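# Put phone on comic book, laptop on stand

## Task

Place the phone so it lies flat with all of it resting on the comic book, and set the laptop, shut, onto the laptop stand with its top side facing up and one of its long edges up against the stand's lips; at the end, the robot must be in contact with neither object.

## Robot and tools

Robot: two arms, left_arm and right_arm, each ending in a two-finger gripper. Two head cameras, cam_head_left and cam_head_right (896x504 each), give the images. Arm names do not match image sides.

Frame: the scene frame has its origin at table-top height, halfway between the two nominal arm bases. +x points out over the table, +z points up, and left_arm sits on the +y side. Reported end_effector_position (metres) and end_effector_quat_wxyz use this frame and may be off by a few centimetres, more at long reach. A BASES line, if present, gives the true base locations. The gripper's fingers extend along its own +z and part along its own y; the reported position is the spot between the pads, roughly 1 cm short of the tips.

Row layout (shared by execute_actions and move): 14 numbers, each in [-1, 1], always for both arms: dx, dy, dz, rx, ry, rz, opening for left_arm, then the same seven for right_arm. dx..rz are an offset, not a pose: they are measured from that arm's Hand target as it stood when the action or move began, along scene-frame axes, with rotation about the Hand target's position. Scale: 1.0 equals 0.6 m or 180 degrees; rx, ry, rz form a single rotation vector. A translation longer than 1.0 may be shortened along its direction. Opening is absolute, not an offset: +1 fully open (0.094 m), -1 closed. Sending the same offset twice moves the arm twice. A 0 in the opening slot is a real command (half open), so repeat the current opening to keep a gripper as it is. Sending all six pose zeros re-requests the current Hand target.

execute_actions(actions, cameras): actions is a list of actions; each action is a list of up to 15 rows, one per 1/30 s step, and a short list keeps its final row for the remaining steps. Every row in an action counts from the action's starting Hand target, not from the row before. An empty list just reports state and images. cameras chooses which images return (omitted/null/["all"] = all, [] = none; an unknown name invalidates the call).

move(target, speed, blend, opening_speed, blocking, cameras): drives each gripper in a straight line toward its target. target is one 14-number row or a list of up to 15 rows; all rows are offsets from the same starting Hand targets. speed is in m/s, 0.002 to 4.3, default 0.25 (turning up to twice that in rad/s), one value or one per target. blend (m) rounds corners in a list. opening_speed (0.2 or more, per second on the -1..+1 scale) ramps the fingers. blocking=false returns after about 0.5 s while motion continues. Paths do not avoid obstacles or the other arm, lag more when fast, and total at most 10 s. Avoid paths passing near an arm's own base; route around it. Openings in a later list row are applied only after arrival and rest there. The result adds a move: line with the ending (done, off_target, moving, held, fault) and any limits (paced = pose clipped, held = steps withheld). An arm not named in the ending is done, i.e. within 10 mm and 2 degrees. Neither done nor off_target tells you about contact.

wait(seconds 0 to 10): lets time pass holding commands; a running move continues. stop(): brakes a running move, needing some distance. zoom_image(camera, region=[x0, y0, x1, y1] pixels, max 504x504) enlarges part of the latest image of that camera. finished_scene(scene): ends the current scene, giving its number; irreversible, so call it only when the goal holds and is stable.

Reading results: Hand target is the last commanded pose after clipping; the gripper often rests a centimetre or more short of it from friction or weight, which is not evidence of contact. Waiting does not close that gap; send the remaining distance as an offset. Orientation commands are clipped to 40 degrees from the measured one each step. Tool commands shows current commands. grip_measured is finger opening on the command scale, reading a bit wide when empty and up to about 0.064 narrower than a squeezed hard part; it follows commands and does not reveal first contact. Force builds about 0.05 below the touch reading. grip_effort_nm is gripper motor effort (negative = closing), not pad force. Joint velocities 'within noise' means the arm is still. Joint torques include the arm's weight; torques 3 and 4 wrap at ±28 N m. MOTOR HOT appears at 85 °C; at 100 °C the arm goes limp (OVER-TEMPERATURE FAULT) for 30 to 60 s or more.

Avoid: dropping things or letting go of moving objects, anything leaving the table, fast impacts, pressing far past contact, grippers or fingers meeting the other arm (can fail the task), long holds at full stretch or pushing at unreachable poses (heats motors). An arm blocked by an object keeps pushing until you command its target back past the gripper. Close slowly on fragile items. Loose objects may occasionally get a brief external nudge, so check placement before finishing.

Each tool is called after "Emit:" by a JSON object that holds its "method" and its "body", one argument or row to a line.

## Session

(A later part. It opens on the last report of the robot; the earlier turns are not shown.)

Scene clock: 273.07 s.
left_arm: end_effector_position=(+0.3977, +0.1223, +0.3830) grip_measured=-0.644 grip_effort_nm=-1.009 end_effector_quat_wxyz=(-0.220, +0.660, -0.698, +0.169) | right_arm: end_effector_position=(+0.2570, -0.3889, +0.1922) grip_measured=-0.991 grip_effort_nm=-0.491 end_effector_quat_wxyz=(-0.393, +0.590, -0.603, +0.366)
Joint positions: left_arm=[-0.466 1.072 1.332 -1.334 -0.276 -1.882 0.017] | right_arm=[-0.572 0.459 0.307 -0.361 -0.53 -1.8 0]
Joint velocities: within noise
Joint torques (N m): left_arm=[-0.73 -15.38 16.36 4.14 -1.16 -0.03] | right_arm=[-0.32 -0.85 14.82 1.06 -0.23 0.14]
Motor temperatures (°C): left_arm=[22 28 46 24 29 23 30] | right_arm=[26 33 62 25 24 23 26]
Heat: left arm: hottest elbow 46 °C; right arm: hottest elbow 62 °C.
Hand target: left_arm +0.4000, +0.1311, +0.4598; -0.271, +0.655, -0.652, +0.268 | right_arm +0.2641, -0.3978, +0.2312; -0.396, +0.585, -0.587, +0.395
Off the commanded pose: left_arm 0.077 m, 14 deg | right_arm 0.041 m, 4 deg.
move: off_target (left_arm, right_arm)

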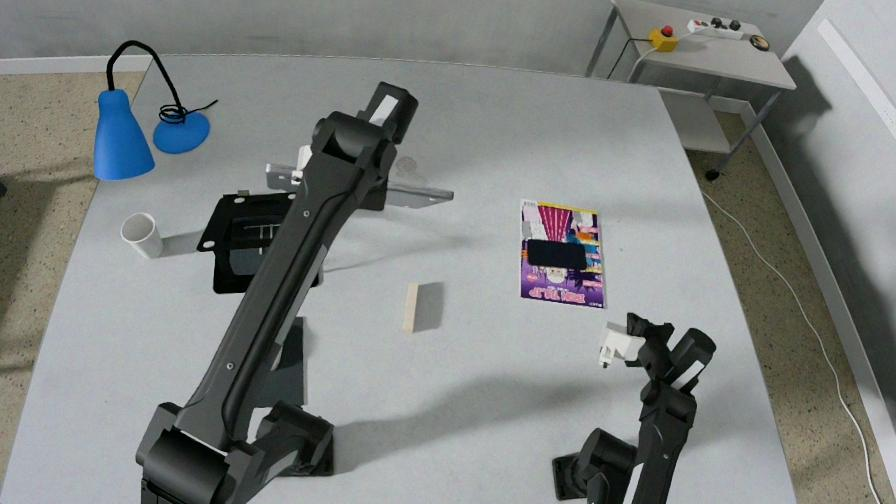

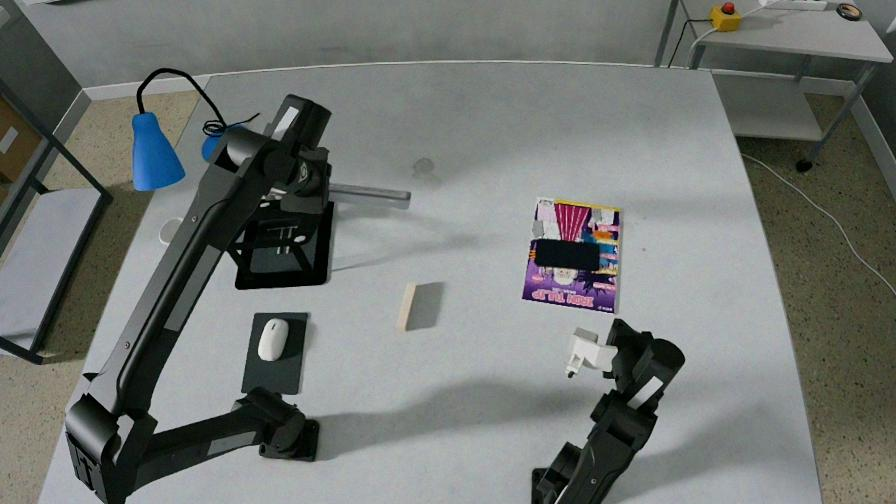

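Emit:
{"method": "move", "body": {
  "target": [0.075,0.47,0.02,0,0,0,-1,0,0,0,0,0,0,-1],
  "speed": 0.12
}}

Emit:
{"method": "zoom_image", "body": {
  "camera": "cam_head_left",
  "region": [100, 90, 420, 330]
}}

Emit:
{"method": "zoom_image", "body": {
  "camera": "cam_head_right",
  "region": [100, 90, 420, 330]
}}

Scene clock: 279.20 s.
left_arm: end_effector_position=(+0.4121, +0.3953, +0.3398) grip_measured=-0.643 grip_effort_nm=-1.004 end_effector_quat_wxyz=(-0.130, +0.708, -0.660, +0.215) | right_arm: end_effector_position=(+0.2570, -0.3889, +0.1922) grip_measured=-0.991 grip_effort_nm=-0.491 end_effector_quat_wxyz=(-0.393, +0.590, -0.603, +0.366)
Joint positions: left_arm=[0.488 1.172 1.31 -1.313 0.327 -1.191 0.017] | right_arm=[-0.572 0.459 0.307 -0.361 -0.53 -1.8 0]
Joint velocities: within noise
Joint torques (N m): left_arm=[-0.97 -14.92 -27.73 2.92 1.14 0.17] | right_arm=[-0.38 -0.85 14.8 1.05 -0.23 0.15]
Motor temperatures (°C): left_arm=[22 28 47 24 29 23 30] | right_arm=[26 33 63 25 24 23 26]
Heat: left arm: hottest elbow 47 °C; right arm: hottest elbow 63 °C.
Hand target: left_arm +0.4450, +0.4129, +0.4719; -0.271, +0.655, -0.652, +0.268 | right_arm +0.2641, -0.3978, +0.2312; -0.396, +0.585, -0.587, +0.395
Off the commanded pose: left_arm 0.137 m, 18 deg | right_arm 0.041 m, 4 deg.
move: off_target (left_arm, right_arm)

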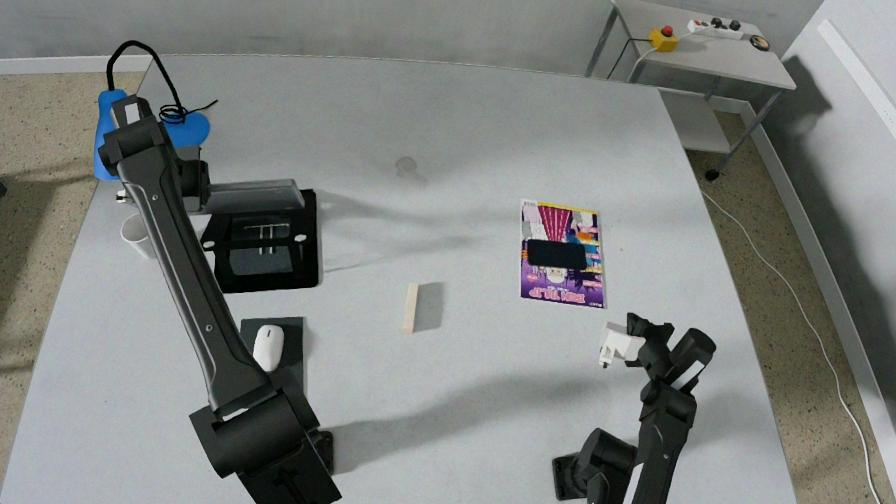

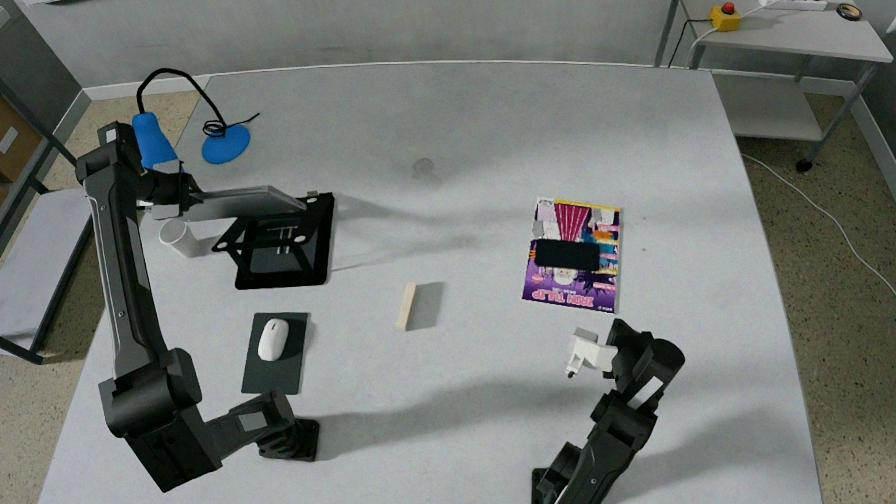

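Scaled by 1.575.

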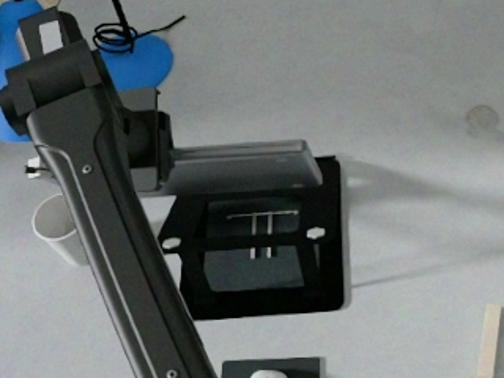

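Scaled by 1.575.

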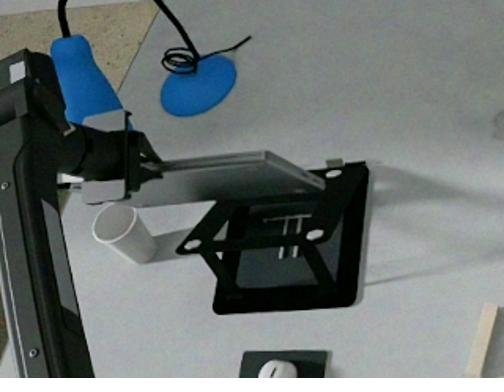

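Emit:
{"method": "move", "body": {
  "target": [0.09,0.017,-0.12,0.05,0,-0.013,-1,0,0,0,0,0,0,-1],
  "speed": 0.08
}}

Emit:
{"method": "zoom_image", "body": {
  "camera": "cam_head_left",
  "region": [140, 130, 360, 310]
}}

Emit:
{"method": "zoom_image", "body": {
  "camera": "cam_head_right",
  "region": [140, 130, 360, 310]
}}

Scene clock: 291.90 s.
left_arm: end_effector_position=(+0.4771, +0.4248, +0.3151) grip_measured=-0.643 grip_effort_nm=-1.004 end_effector_quat_wxyz=(-0.209, +0.670, -0.688, +0.182) | right_arm: end_effector_position=(+0.2570, -0.3889, +0.1922) grip_measured=-0.991 grip_effort_nm=-0.486 end_effector_quat_wxyz=(-0.393, +0.590, -0.603, +0.366)
Joint positions: left_arm=[0.435 1.279 1.31 -1.078 0.213 -1.138 0.017] | right_arm=[-0.572 0.459 0.307 -0.361 -0.53 -1.8 0]
Joint velocities: within noise
Joint torques (N m): left_arm=[-2.78 -17.79 17.13 4.62 0.64 0.3] | right_arm=[-0.32 -0.85 14.84 1.05 -0.24 0.15]
Motor temperatures (°C): left_arm=[22 28 49 24 29 23 30] | right_arm=[26 33 63 25 24 23 26]
Heat: left arm: hottest elbow 49 °C; right arm: hottest elbow 63 °C.
Hand target: left_arm +0.4991, +0.4232, +0.3998; -0.316, +0.619, -0.685, +0.221 | right_arm +0.2641, -0.3978, +0.2312; -0.396, +0.585, -0.587, +0.395
Off the commanded pose: left_arm 0.088 m, 14 deg | right_arm 0.041 m, 4 deg.
move: off_target (left_arm, right_arm)

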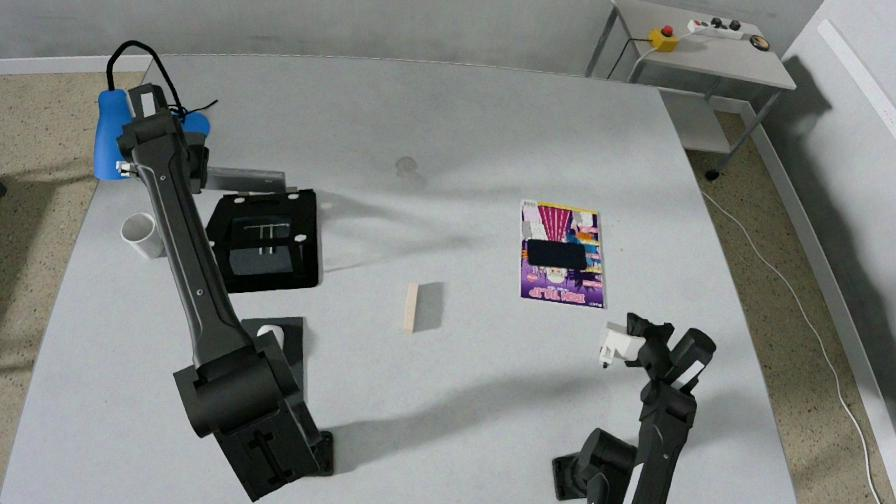

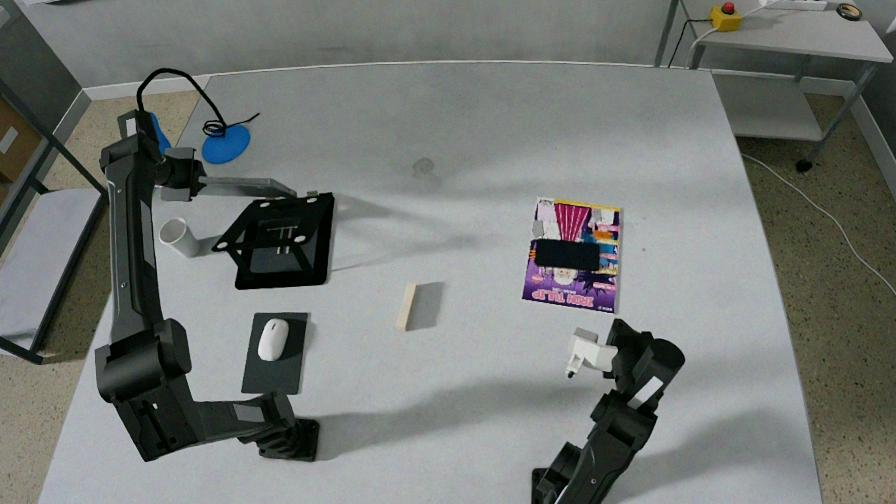

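Scaled by 2.291.

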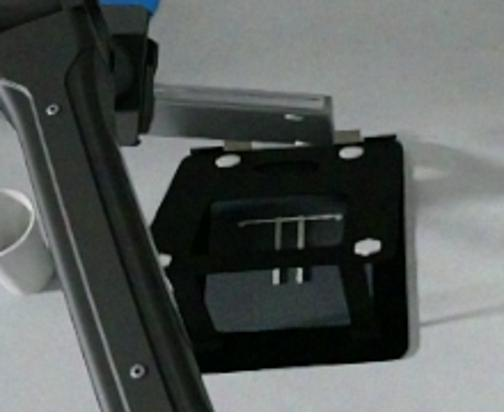

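Scaled by 2.291.

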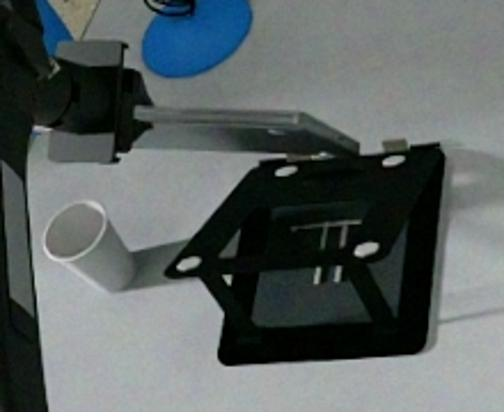

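Emit:
{"method": "move", "body": {
  "target": [0.037,-0.033,-0.1,-0.01,0,-0.014,-1,0,0,0,0,0,0,-1],
  "speed": 0.06
}}

Emit:
{"method": "zoom_image", "body": {
  "camera": "cam_head_left",
  "region": [140, 130, 360, 310]
}}

Emit:
{"method": "zoom_image", "body": {
  "camera": "cam_head_right",
  "region": [140, 130, 360, 310]
}}

Scene clock: 301.73 s.
left_arm: end_effector_position=(+0.4962, +0.4043, +0.2572) grip_measured=-0.644 grip_effort_nm=-1.009 end_effector_quat_wxyz=(+0.204, -0.649, +0.706, -0.196) | right_arm: end_effector_position=(+0.2570, -0.3889, +0.1922) grip_measured=-0.991 grip_effort_nm=-0.491 end_effector_quat_wxyz=(-0.393, +0.590, -0.603, +0.366)
Joint positions: left_arm=[0.386 1.311 1.184 -0.913 0.231 -1.134 0.017] | right_arm=[-0.572 0.459 0.307 -0.361 -0.53 -1.8 0]
Joint velocities: within noise
Joint torques (N m): left_arm=[-2.43 -18.78 16.32 4.1 0.74 0.04] | right_arm=[-0.32 -0.91 14.83 1.06 -0.23 0.15]
Motor temperatures (°C): left_arm=[22 28 49 24 29 24 30] | right_arm=[26 33 64 25 24 23 26]
Heat: left arm: hottest elbow 49 °C; right arm: hottest elbow 64 °C.
Hand target: left_arm +0.5213, +0.4034, +0.3398; -0.301, +0.608, -0.694, +0.239 | right_arm +0.2641, -0.3978, +0.2312; -0.396, +0.585, -0.587, +0.395
Off the commanded pose: left_arm 0.086 m, 13 deg | right_arm 0.041 m, 4 deg.
move: off_target (left_arm, right_arm)

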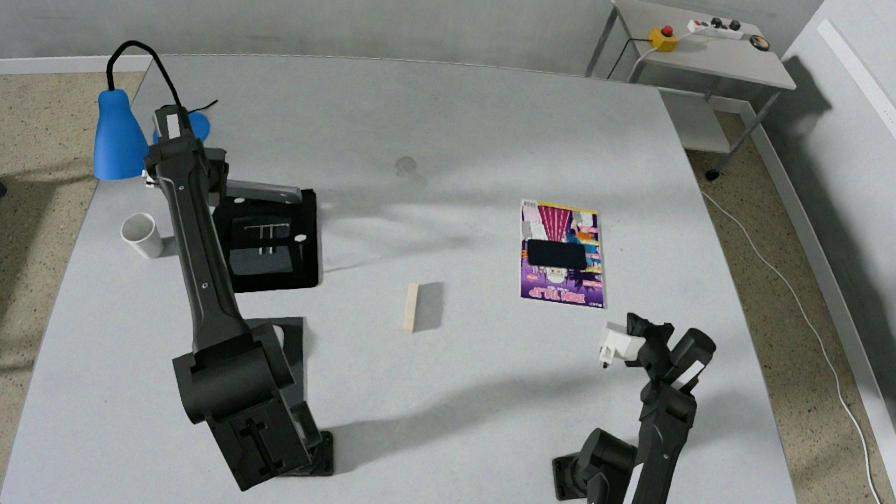

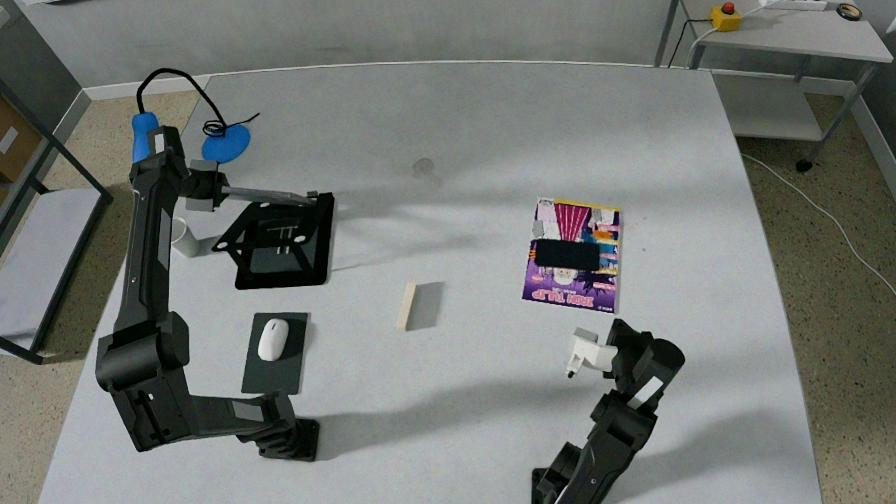

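Scaled by 2.291.

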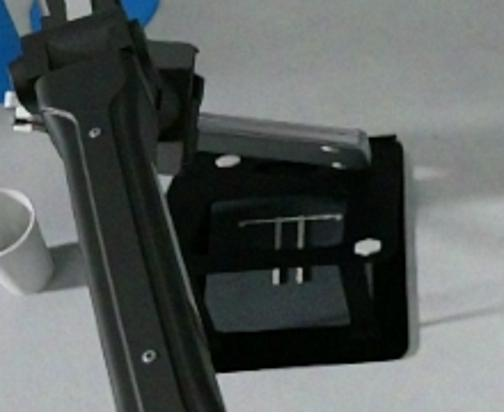

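Scaled by 2.291.

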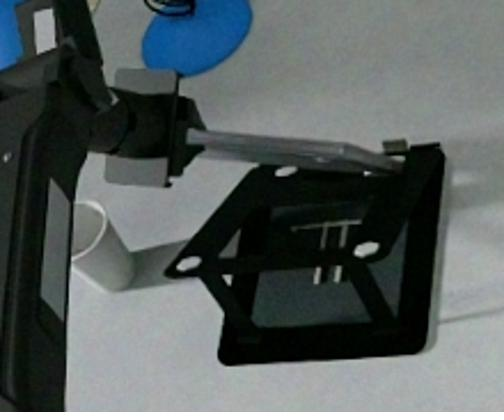

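Emit:
{"method": "move", "body": {
  "target": [0.01,-0.035,-0.03,0.011,0,0.053,-1,0,0,0,0,0,0,-1],
  "speed": 0.06
}}

Emit:
{"method": "zoom_image", "body": {
  "camera": "cam_head_left",
  "region": [140, 130, 360, 310]
}}

Emit:
{"method": "zoom_image", "body": {
  "camera": "cam_head_right",
  "region": [140, 130, 360, 310]
}}

Scene clock: 321.97 s.
left_arm: end_effector_position=(+0.5107, +0.3843, +0.2388) grip_measured=-0.644 grip_effort_nm=-1.009 end_effector_quat_wxyz=(-0.240, +0.695, -0.660, +0.155) | right_arm: end_effector_position=(+0.2570, -0.3889, +0.1922) grip_measured=-0.991 grip_effort_nm=-0.491 end_effector_quat_wxyz=(-0.393, +0.590, -0.603, +0.366)
Joint positions: left_arm=[0.27 1.311 1.128 -0.809 0.033 -1.334 0.017] | right_arm=[-0.572 0.459 0.307 -0.361 -0.53 -1.8 0]
Joint velocities: within noise
Joint torques (N m): left_arm=[-2.08 -19.96 15.23 3.81 -0.32 0.2] | right_arm=[-0.32 -0.91 14.83 1.07 -0.24 0.15]
Motor temperatures (°C): left_arm=[22 29 52 24 28 23 30] | right_arm=[26 33 64 25 24 23 26]
Heat: left arm: hottest elbow 52 °C; right arm: hottest elbow 64 °C.
Hand target: left_arm +0.5273, +0.3825, +0.3219; -0.330, +0.659, -0.645, +0.201 | right_arm +0.2641, -0.3978, +0.2312; -0.396, +0.585, -0.587, +0.395
Off the commanded pose: left_arm 0.085 m, 12 deg | right_arm 0.041 m, 4 deg.
move: off_target (left_arm, right_arm)

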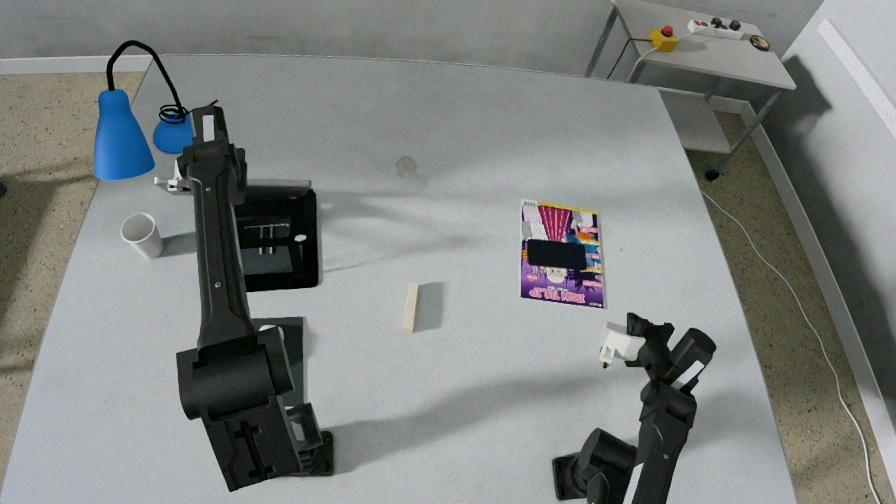

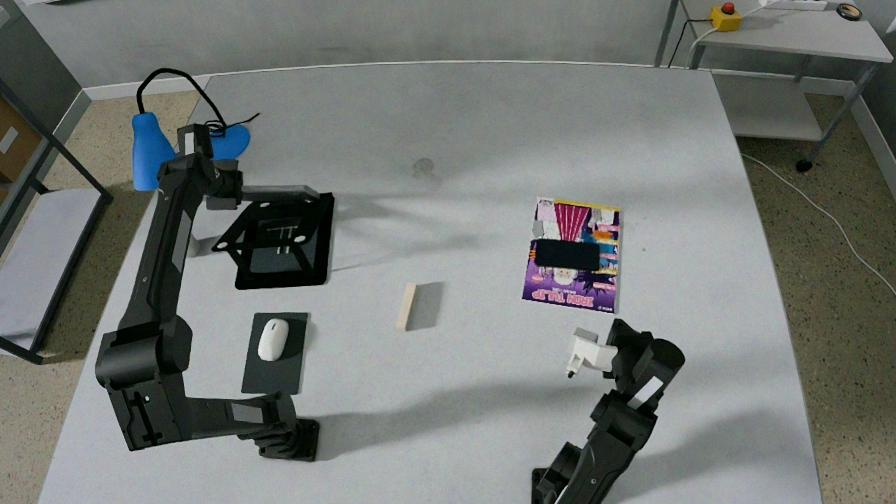

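Scaled by 2.291.

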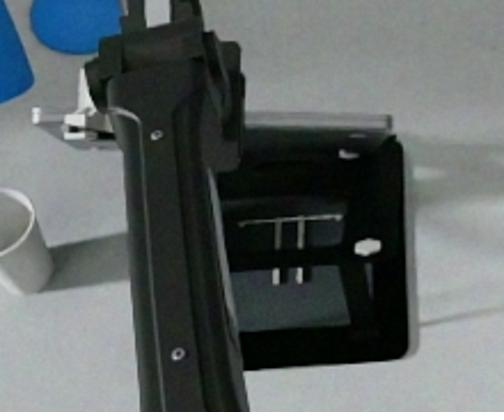

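Scaled by 2.291.

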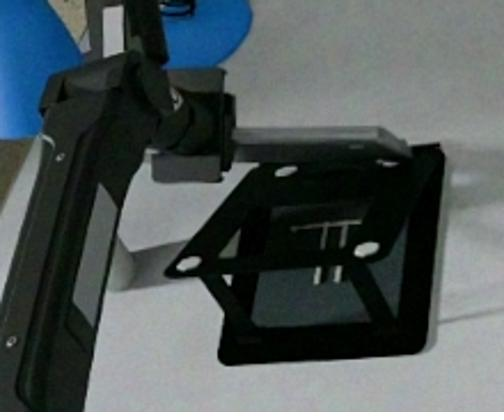

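Emit:
{"method": "move", "body": {
  "target": [0.01,0.01,-0.01,-0.035,0,0.021,-1,0,0,0,0,0,0,-1],
  "speed": 0.06
}}

Emit:
{"method": "zoom_image", "body": {
  "camera": "cam_head_left",
  "region": [140, 130, 360, 310]
}}

Emit:
{"method": "zoom_image", "body": {
  "camera": "cam_head_right",
  "region": [140, 130, 360, 310]
}}

Scene clock: 334.10 s.
left_arm: end_effector_position=(+0.5109, +0.3791, +0.2344) grip_measured=-0.644 grip_effort_nm=-1.009 end_effector_quat_wxyz=(-0.222, +0.722, -0.632, +0.175) | right_arm: end_effector_position=(+0.2570, -0.3889, +0.1922) grip_measured=-0.991 grip_effort_nm=-0.491 end_effector_quat_wxyz=(-0.393, +0.590, -0.603, +0.366)
Joint positions: left_arm=[0.27 1.314 1.122 -0.807 0.062 -1.423 0.017] | right_arm=[-0.572 0.459 0.307 -0.361 -0.53 -1.8 0]
Joint velocities: within noise
Joint torques (N m): left_arm=[-0.32 -17.2 17.47 2.92 0.21 0.03] | right_arm=[-0.44 -0.91 14.82 1.06 -0.23 0.16]
Motor temperatures (°C): left_arm=[22 29 52 24 28 23 30] | right_arm=[26 33 65 25 24 23 26]
Heat: left arm: hottest elbow 52 °C; right arm: hottest elbow 65 °C.
Hand target: left_arm +0.5332, +0.3885, +0.3160; -0.300, +0.697, -0.611, +0.225 | right_arm +0.2641, -0.3978, +0.2312; -0.396, +0.585, -0.587, +0.395
Off the commanded pose: left_arm 0.085 m, 11 deg | right_arm 0.041 m, 4 deg.
move: off_target (left_arm, right_arm)

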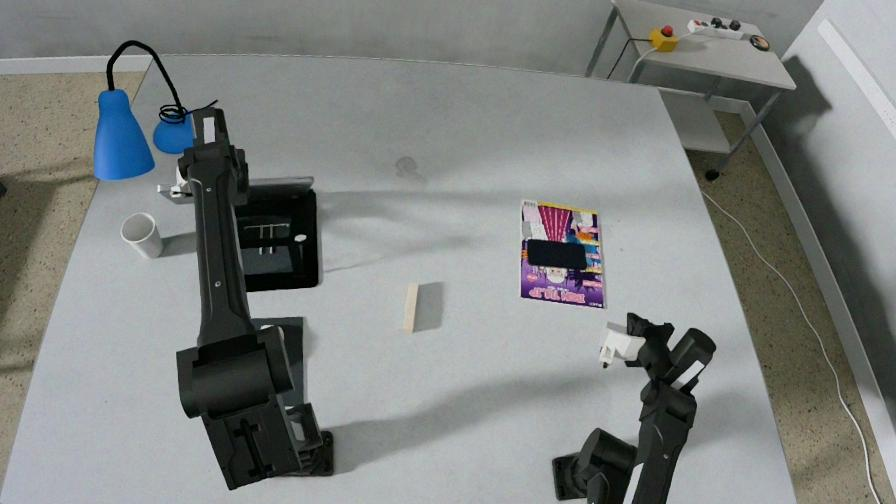

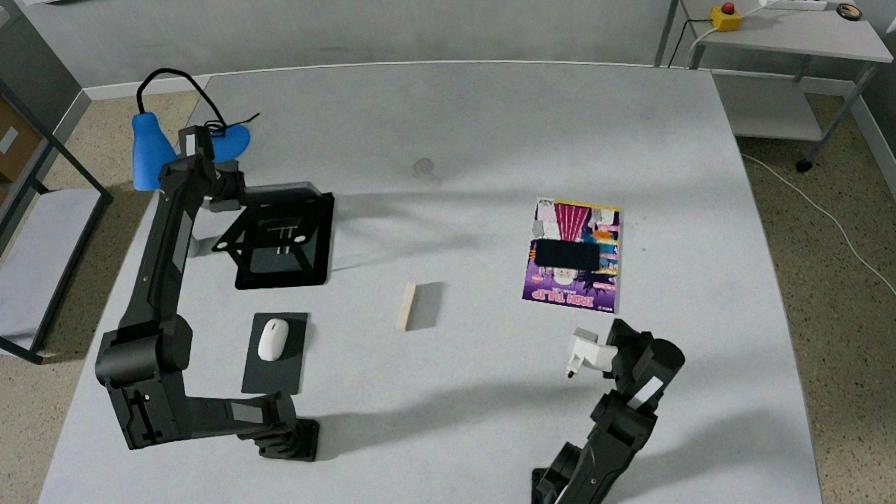

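Scaled by 2.291.

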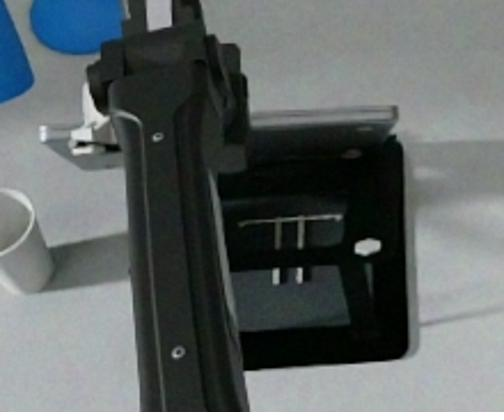

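Scaled by 2.291.

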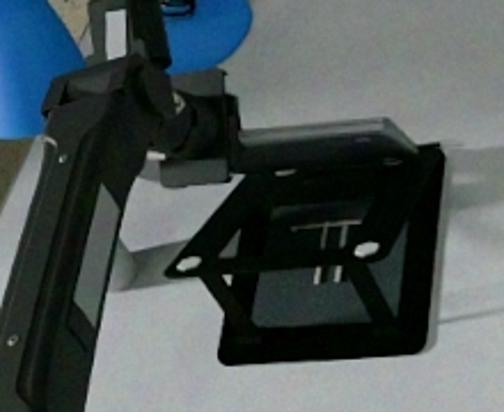

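Emit:
{"method": "move", "body": {
  "target": [0.0,0.01,-0.035,0,0,0.006,-1,0,0,0,0,0,0,-1],
  "speed": 0.05
}}

Emit:
{"method": "zoom_image", "body": {
  "camera": "cam_head_left",
  "region": [140, 130, 360, 310]
}}

Emit:
{"method": "zoom_image", "body": {
  "camera": "cam_head_right",
  "region": [140, 130, 360, 310]
}}

Scene clock: 343.63 s.
left_arm: end_effector_position=(+0.5117, +0.3806, +0.2270) grip_measured=-0.644 grip_effort_nm=-1.009 end_effector_quat_wxyz=(-0.224, +0.727, -0.625, +0.178) | right_arm: end_effector_position=(+0.2570, -0.3889, +0.1922) grip_measured=-0.991 grip_effort_nm=-0.491 end_effector_quat_wxyz=(-0.393, +0.590, -0.603, +0.366)
Joint positions: left_arm=[0.273 1.318 1.104 -0.778 0.062 -1.439 0.017] | right_arm=[-0.572 0.459 0.307 -0.361 -0.53 -1.8 0]
Joint velocities: within noise
Joint torques (N m): left_arm=[-0.56 -17.03 15.39 3.86 -0.14 0.11] | right_arm=[-0.26 -0.85 14.83 1.05 -0.23 0.14]
Motor temperatures (°C): left_arm=[22 29 52 24 28 23 30] | right_arm=[26 33 65 25 24 23 26]
Heat: left arm: hottest elbow 52 °C; right arm: hottest elbow 65 °C.
Hand target: left_arm +0.5332, +0.3944, +0.2950; -0.302, +0.702, -0.605, +0.222 | right_arm +0.2641, -0.3978, +0.2312; -0.396, +0.585, -0.587, +0.395
Off the commanded pose: left_arm 0.073 m, 11 deg | right_arm 0.041 m, 4 deg.
move: off_target (left_arm, right_arm)

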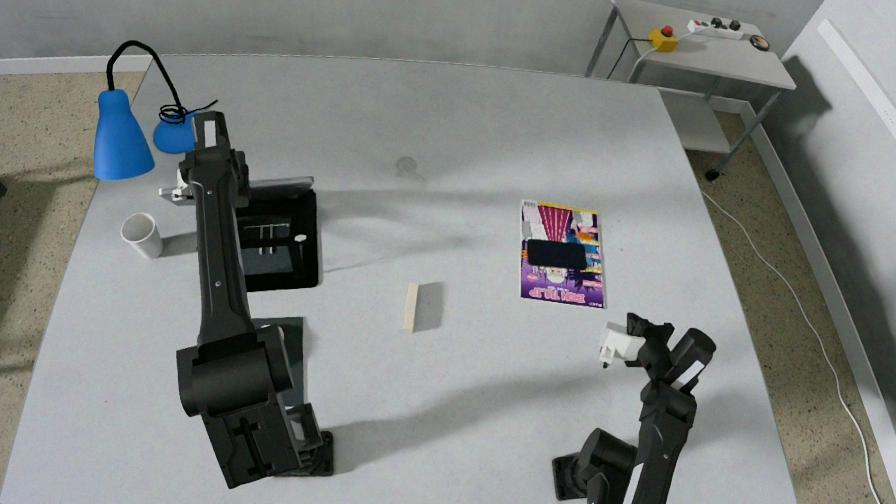

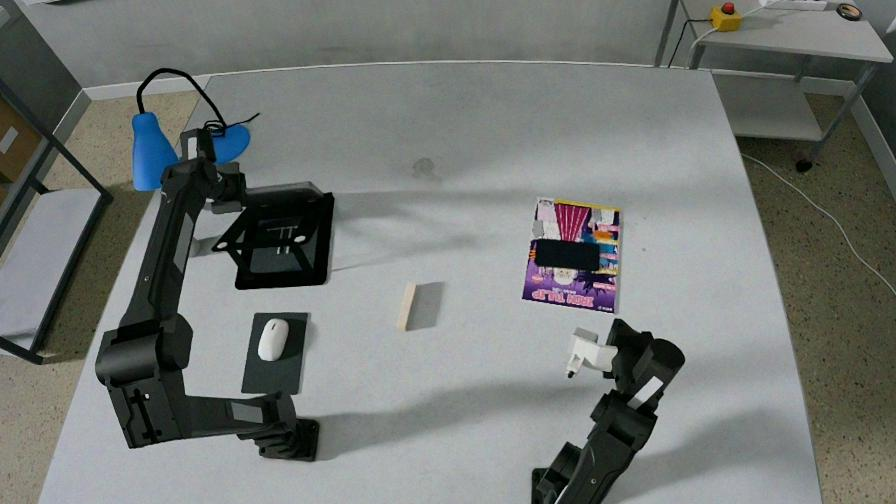

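Scaled by 2.291.

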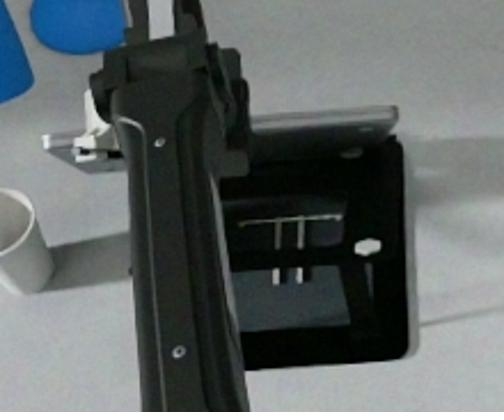

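Scaled by 2.291.

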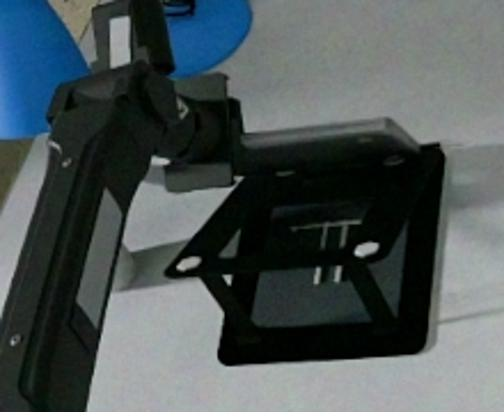

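Emit:
{"method": "move", "body": {
  "target": [0.0,0.005,-0.04,0,0,0.0,-1,0,0,0,0,0,0,-1],
  "speed": 0.05,
  "cameras": ["cam_head_left"]
}}

Emit:
{"method": "zoom_image", "body": {
  "camera": "cam_head_left",
  "region": [140, 130, 360, 310]
}}

Scene clock: 346.70 s.
left_arm: end_effector_position=(+0.5151, +0.3836, +0.2120) grip_measured=-0.644 grip_effort_nm=-1.009 end_effector_quat_wxyz=(-0.233, +0.728, -0.618, +0.187) | right_arm: end_effector_position=(+0.2570, -0.3889, +0.1922) grip_measured=-0.991 grip_effort_nm=-0.486 end_effector_quat_wxyz=(-0.393, +0.590, -0.603, +0.366)
Joint positions: left_arm=[0.277 1.327 1.062 -0.702 0.065 -1.448 0.017] | right_arm=[-0.572 0.459 0.307 -0.361 -0.53 -1.8 0]
Joint velocities: within noise
Joint torques (N m): left_arm=[-0.97 -16.67 14.82 3.73 -0.12 0.25] | right_arm=[-0.32 -0.91 14.8 1.05 -0.23 0.15]
Motor temperatures (°C): left_arm=[22 29 51 24 28 23 30] | right_arm=[26 33 65 25 24 23 26]
Heat: left arm: hottest elbow 51 °C; right arm: hottest elbow 65 °C.
Hand target: left_arm +0.5332, +0.3975, +0.2710; -0.302, +0.703, -0.605, +0.222 | right_arm +0.2641, -0.3978, +0.2312; -0.396, +0.585, -0.587, +0.395
Off the commanded pose: left_arm 0.063 m, 9 deg | right_arm 0.041 m, 4 deg.
move: off_target (left_arm, right_arm)
Images, in order (width x height): cam_head_left 896x504.

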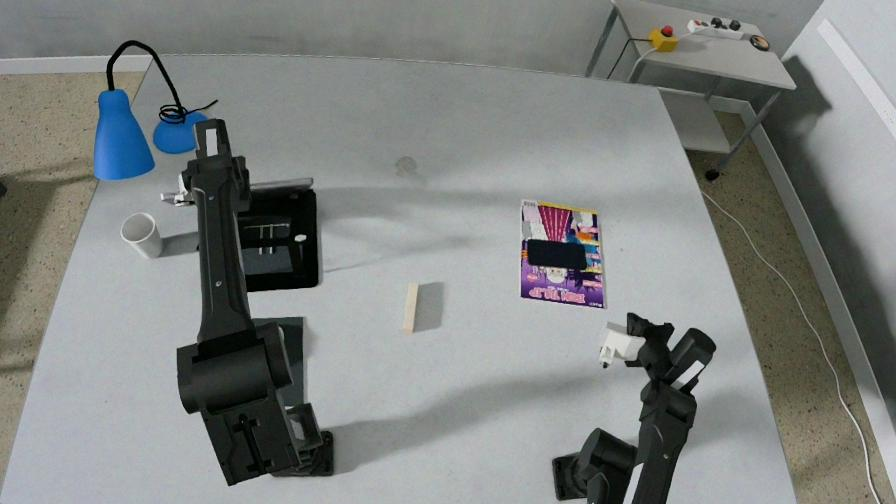

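Scaled by 2.291.

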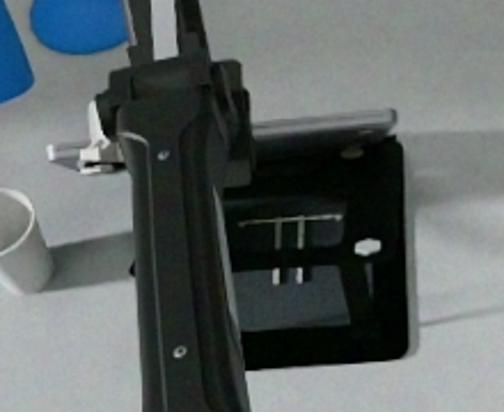

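Emit:
{"method": "zoom_image", "body": {
  "camera": "cam_head_left",
  "region": [230, 160, 330, 220]
}}

Emit:
{"method": "zoom_image", "body": {
  "camera": "cam_head_right",
  "region": [235, 165, 345, 231]
}}

Scaled by 5.040.

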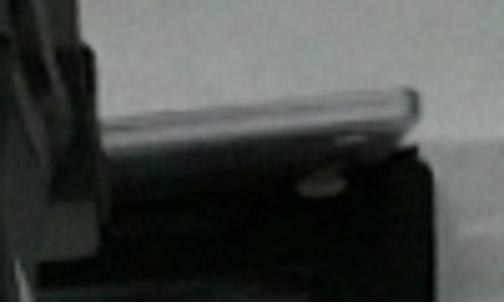

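This scene's latest camera images include none from cam_head_right. They are from: cam_head_left. cam_head_right's image comes with the result of a call that names it in "cameras".

Emit:
{"method": "move", "body": {
  "target": [-0.035,-0.006,-0.035,0.0078,-0.055,0.0,-1,0,0,0,0,0,0,-1],
  "speed": 0.04
}}

Emit:
{"method": "zoom_image", "body": {
  "camera": "cam_head_left",
  "region": [140, 160, 330, 274]
}}

Emit:
{"method": "zoom_image", "body": {
  "camera": "cam_head_right",
  "region": [155, 160, 345, 274]
}}

Scene clock: 379.30 s.
left_arm: end_effector_position=(+0.4934, +0.3830, +0.1866) grip_measured=-0.644 grip_effort_nm=-1.009 end_effector_quat_wxyz=(-0.289, +0.710, -0.597, +0.235) | right_arm: end_effector_position=(+0.2570, -0.3889, +0.1922) grip_measured=-0.991 grip_effort_nm=-0.486 end_effector_quat_wxyz=(-0.393, +0.590, -0.603, +0.366)
Joint positions: left_arm=[0.301 1.236 0.843 -0.419 0.097 -1.453 0.017] | right_arm=[-0.572 0.459 0.307 -0.361 -0.53 -1.8 0]
Joint velocities: within noise
Joint torques (N m): left_arm=[-0.67 -16.38 13.72 4.34 0.05 0.21] | right_arm=[-0.38 -0.85 14.84 1.05 -0.23 0.14]
Motor temperatures (°C): left_arm=[22 30 49 24 27 24 30] | right_arm=[26 33 66 25 24 23 26]
Heat: left arm: hottest elbow 49 °C; right arm: hottest elbow 66 °C.
Hand target: left_arm +0.5122, +0.3939, +0.2500; -0.362, +0.677, -0.579, +0.275 | right_arm +0.2641, -0.3978, +0.2312; -0.396, +0.585, -0.587, +0.395
Off the commanded pose: left_arm 0.067 m, 10 deg | right_arm 0.041 m, 4 deg.
move: off_target (left_arm, right_arm)

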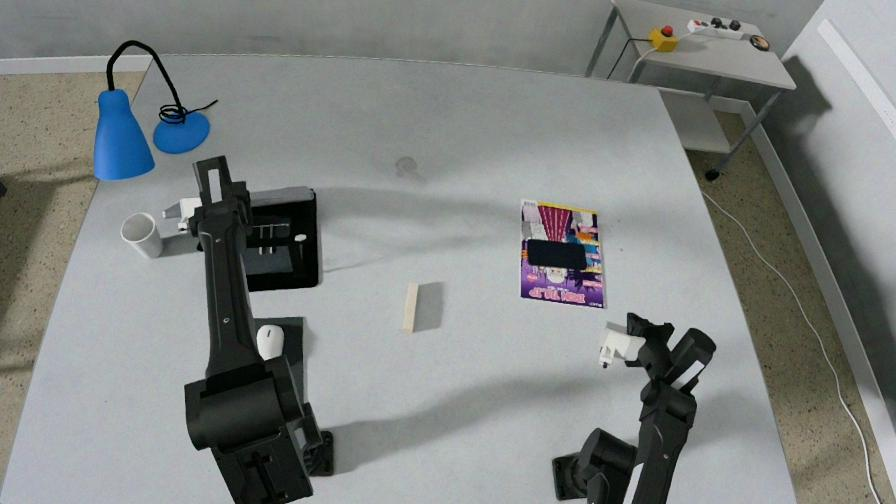

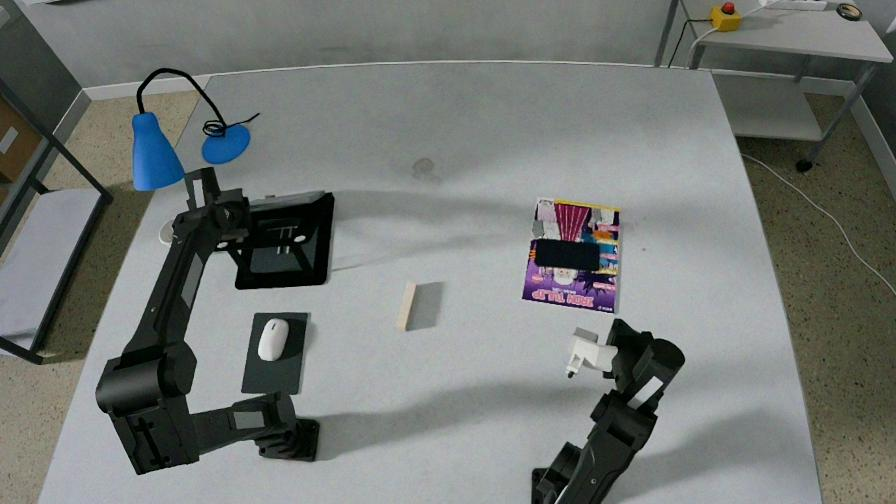

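Scaled by 2.653.

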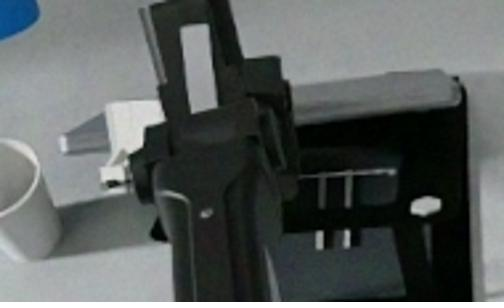

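Scaled by 2.653.

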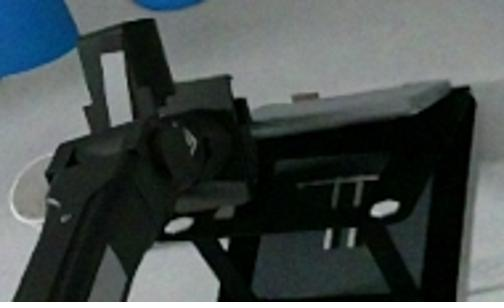

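Emit:
{"method": "move", "body": {
  "target": [
    [0,0,0.025,0,0,0,-1,0,0,0,0,0,0,-1],
    [-0.017,0.004,0.025,0,0,-0.018,-1,0,0,0,0,0,0,-1],
    [-0.017,0.004,0.0,0,0,-0.018,-1,0,0,0,0,0,0,-1]
  ],
  "speed": 0.04
}}

Emit:
{"method": "zoom_image", "body": {
  "camera": "cam_head_left",
  "region": [140, 160, 330, 274]
}}

Emit:
{"method": "zoom_image", "body": {
  "camera": "cam_head_right",
  "region": [155, 160, 345, 274]
}}

Scene clock: 387.80 s.
left_arm: end_effector_position=(+0.4886, +0.3858, +0.1842) grip_measured=-0.644 grip_effort_nm=-1.009 end_effector_quat_wxyz=(-0.280, +0.700, -0.607, +0.251) | right_arm: end_effector_position=(+0.2570, -0.3889, +0.1922) grip_measured=-0.991 grip_effort_nm=-0.486 end_effector_quat_wxyz=(-0.393, +0.590, -0.603, +0.366)
Joint positions: left_arm=[0.334 1.232 0.832 -0.414 0.164 -1.416 0.017] | right_arm=[-0.572 0.459 0.307 -0.361 -0.53 -1.8 0]
Joint velocities: within noise
Joint torques (N m): left_arm=[0.03 -16.67 13.48 3.92 0.26 0.45] | right_arm=[-0.38 -0.85 14.83 1.07 -0.24 0.15]
Motor temperatures (°C): left_arm=[22 29 48 24 27 24 30] | right_arm=[26 33 66 25 24 23 26]
Heat: left arm: hottest elbow 48 °C; right arm: hottest elbow 66 °C.
Hand target: left_arm +0.5021, +0.3962, +0.2500; -0.354, +0.660, -0.598, +0.285 | right_arm +0.2641, -0.3978, +0.2312; -0.396, +0.585, -0.587, +0.395
Off the commanded pose: left_arm 0.068 m, 10 deg | right_arm 0.041 m, 4 deg.
move: off_target (left_arm, right_arm)

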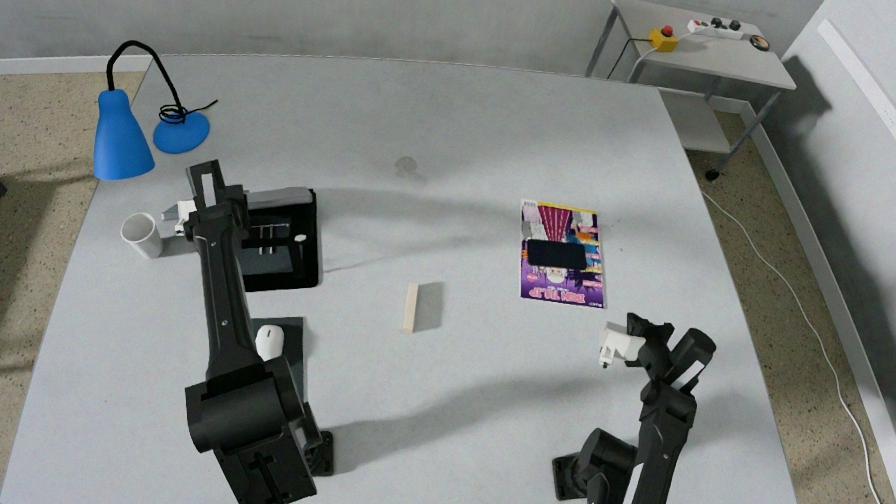

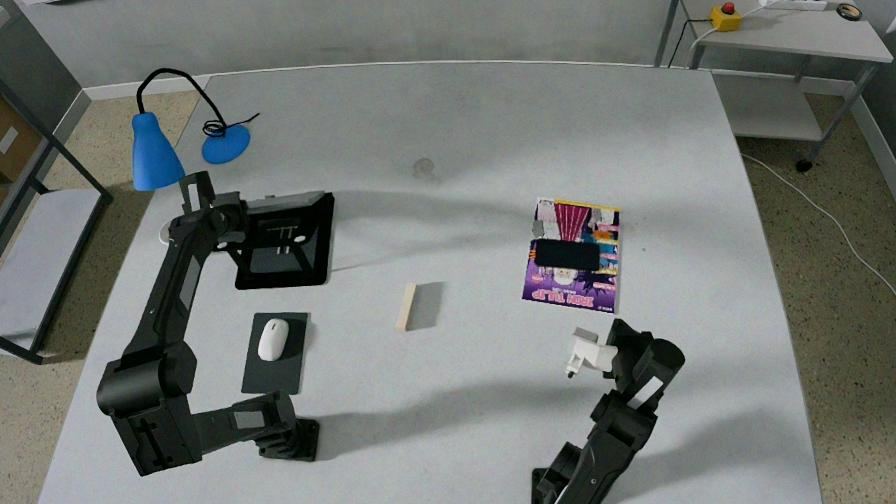

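Scaled by 2.653.

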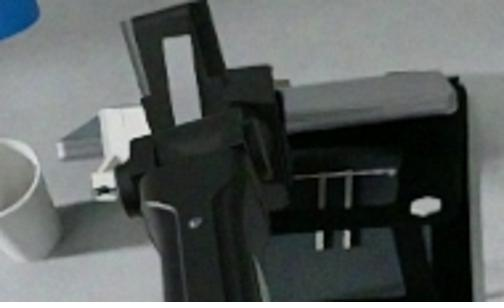

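Scaled by 2.653.

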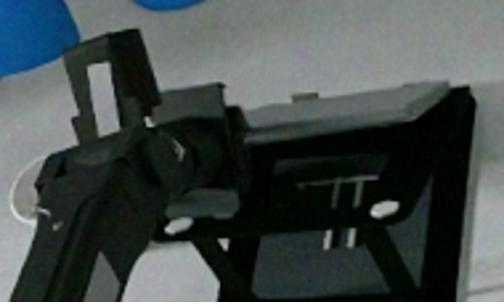

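Emit:
{"method": "zoom_image", "body": {
  "camera": "cam_head_left",
  "region": [230, 170, 330, 230]
}}

Emit:
{"method": "zoom_image", "body": {
  "camera": "cam_head_right",
  "region": [245, 175, 345, 235]
}}

Scaled by 5.040.

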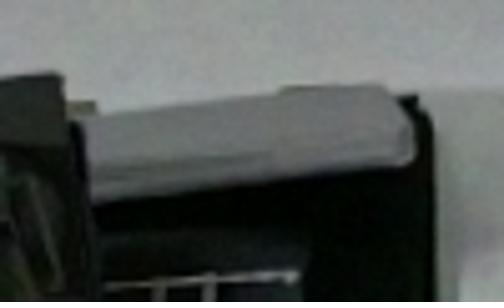

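Scaled by 5.040.

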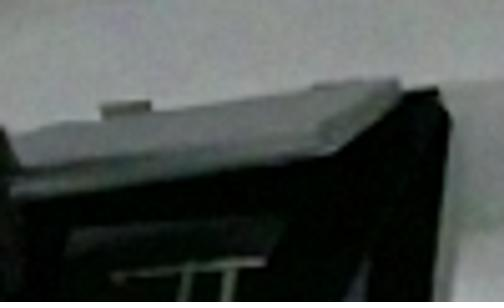

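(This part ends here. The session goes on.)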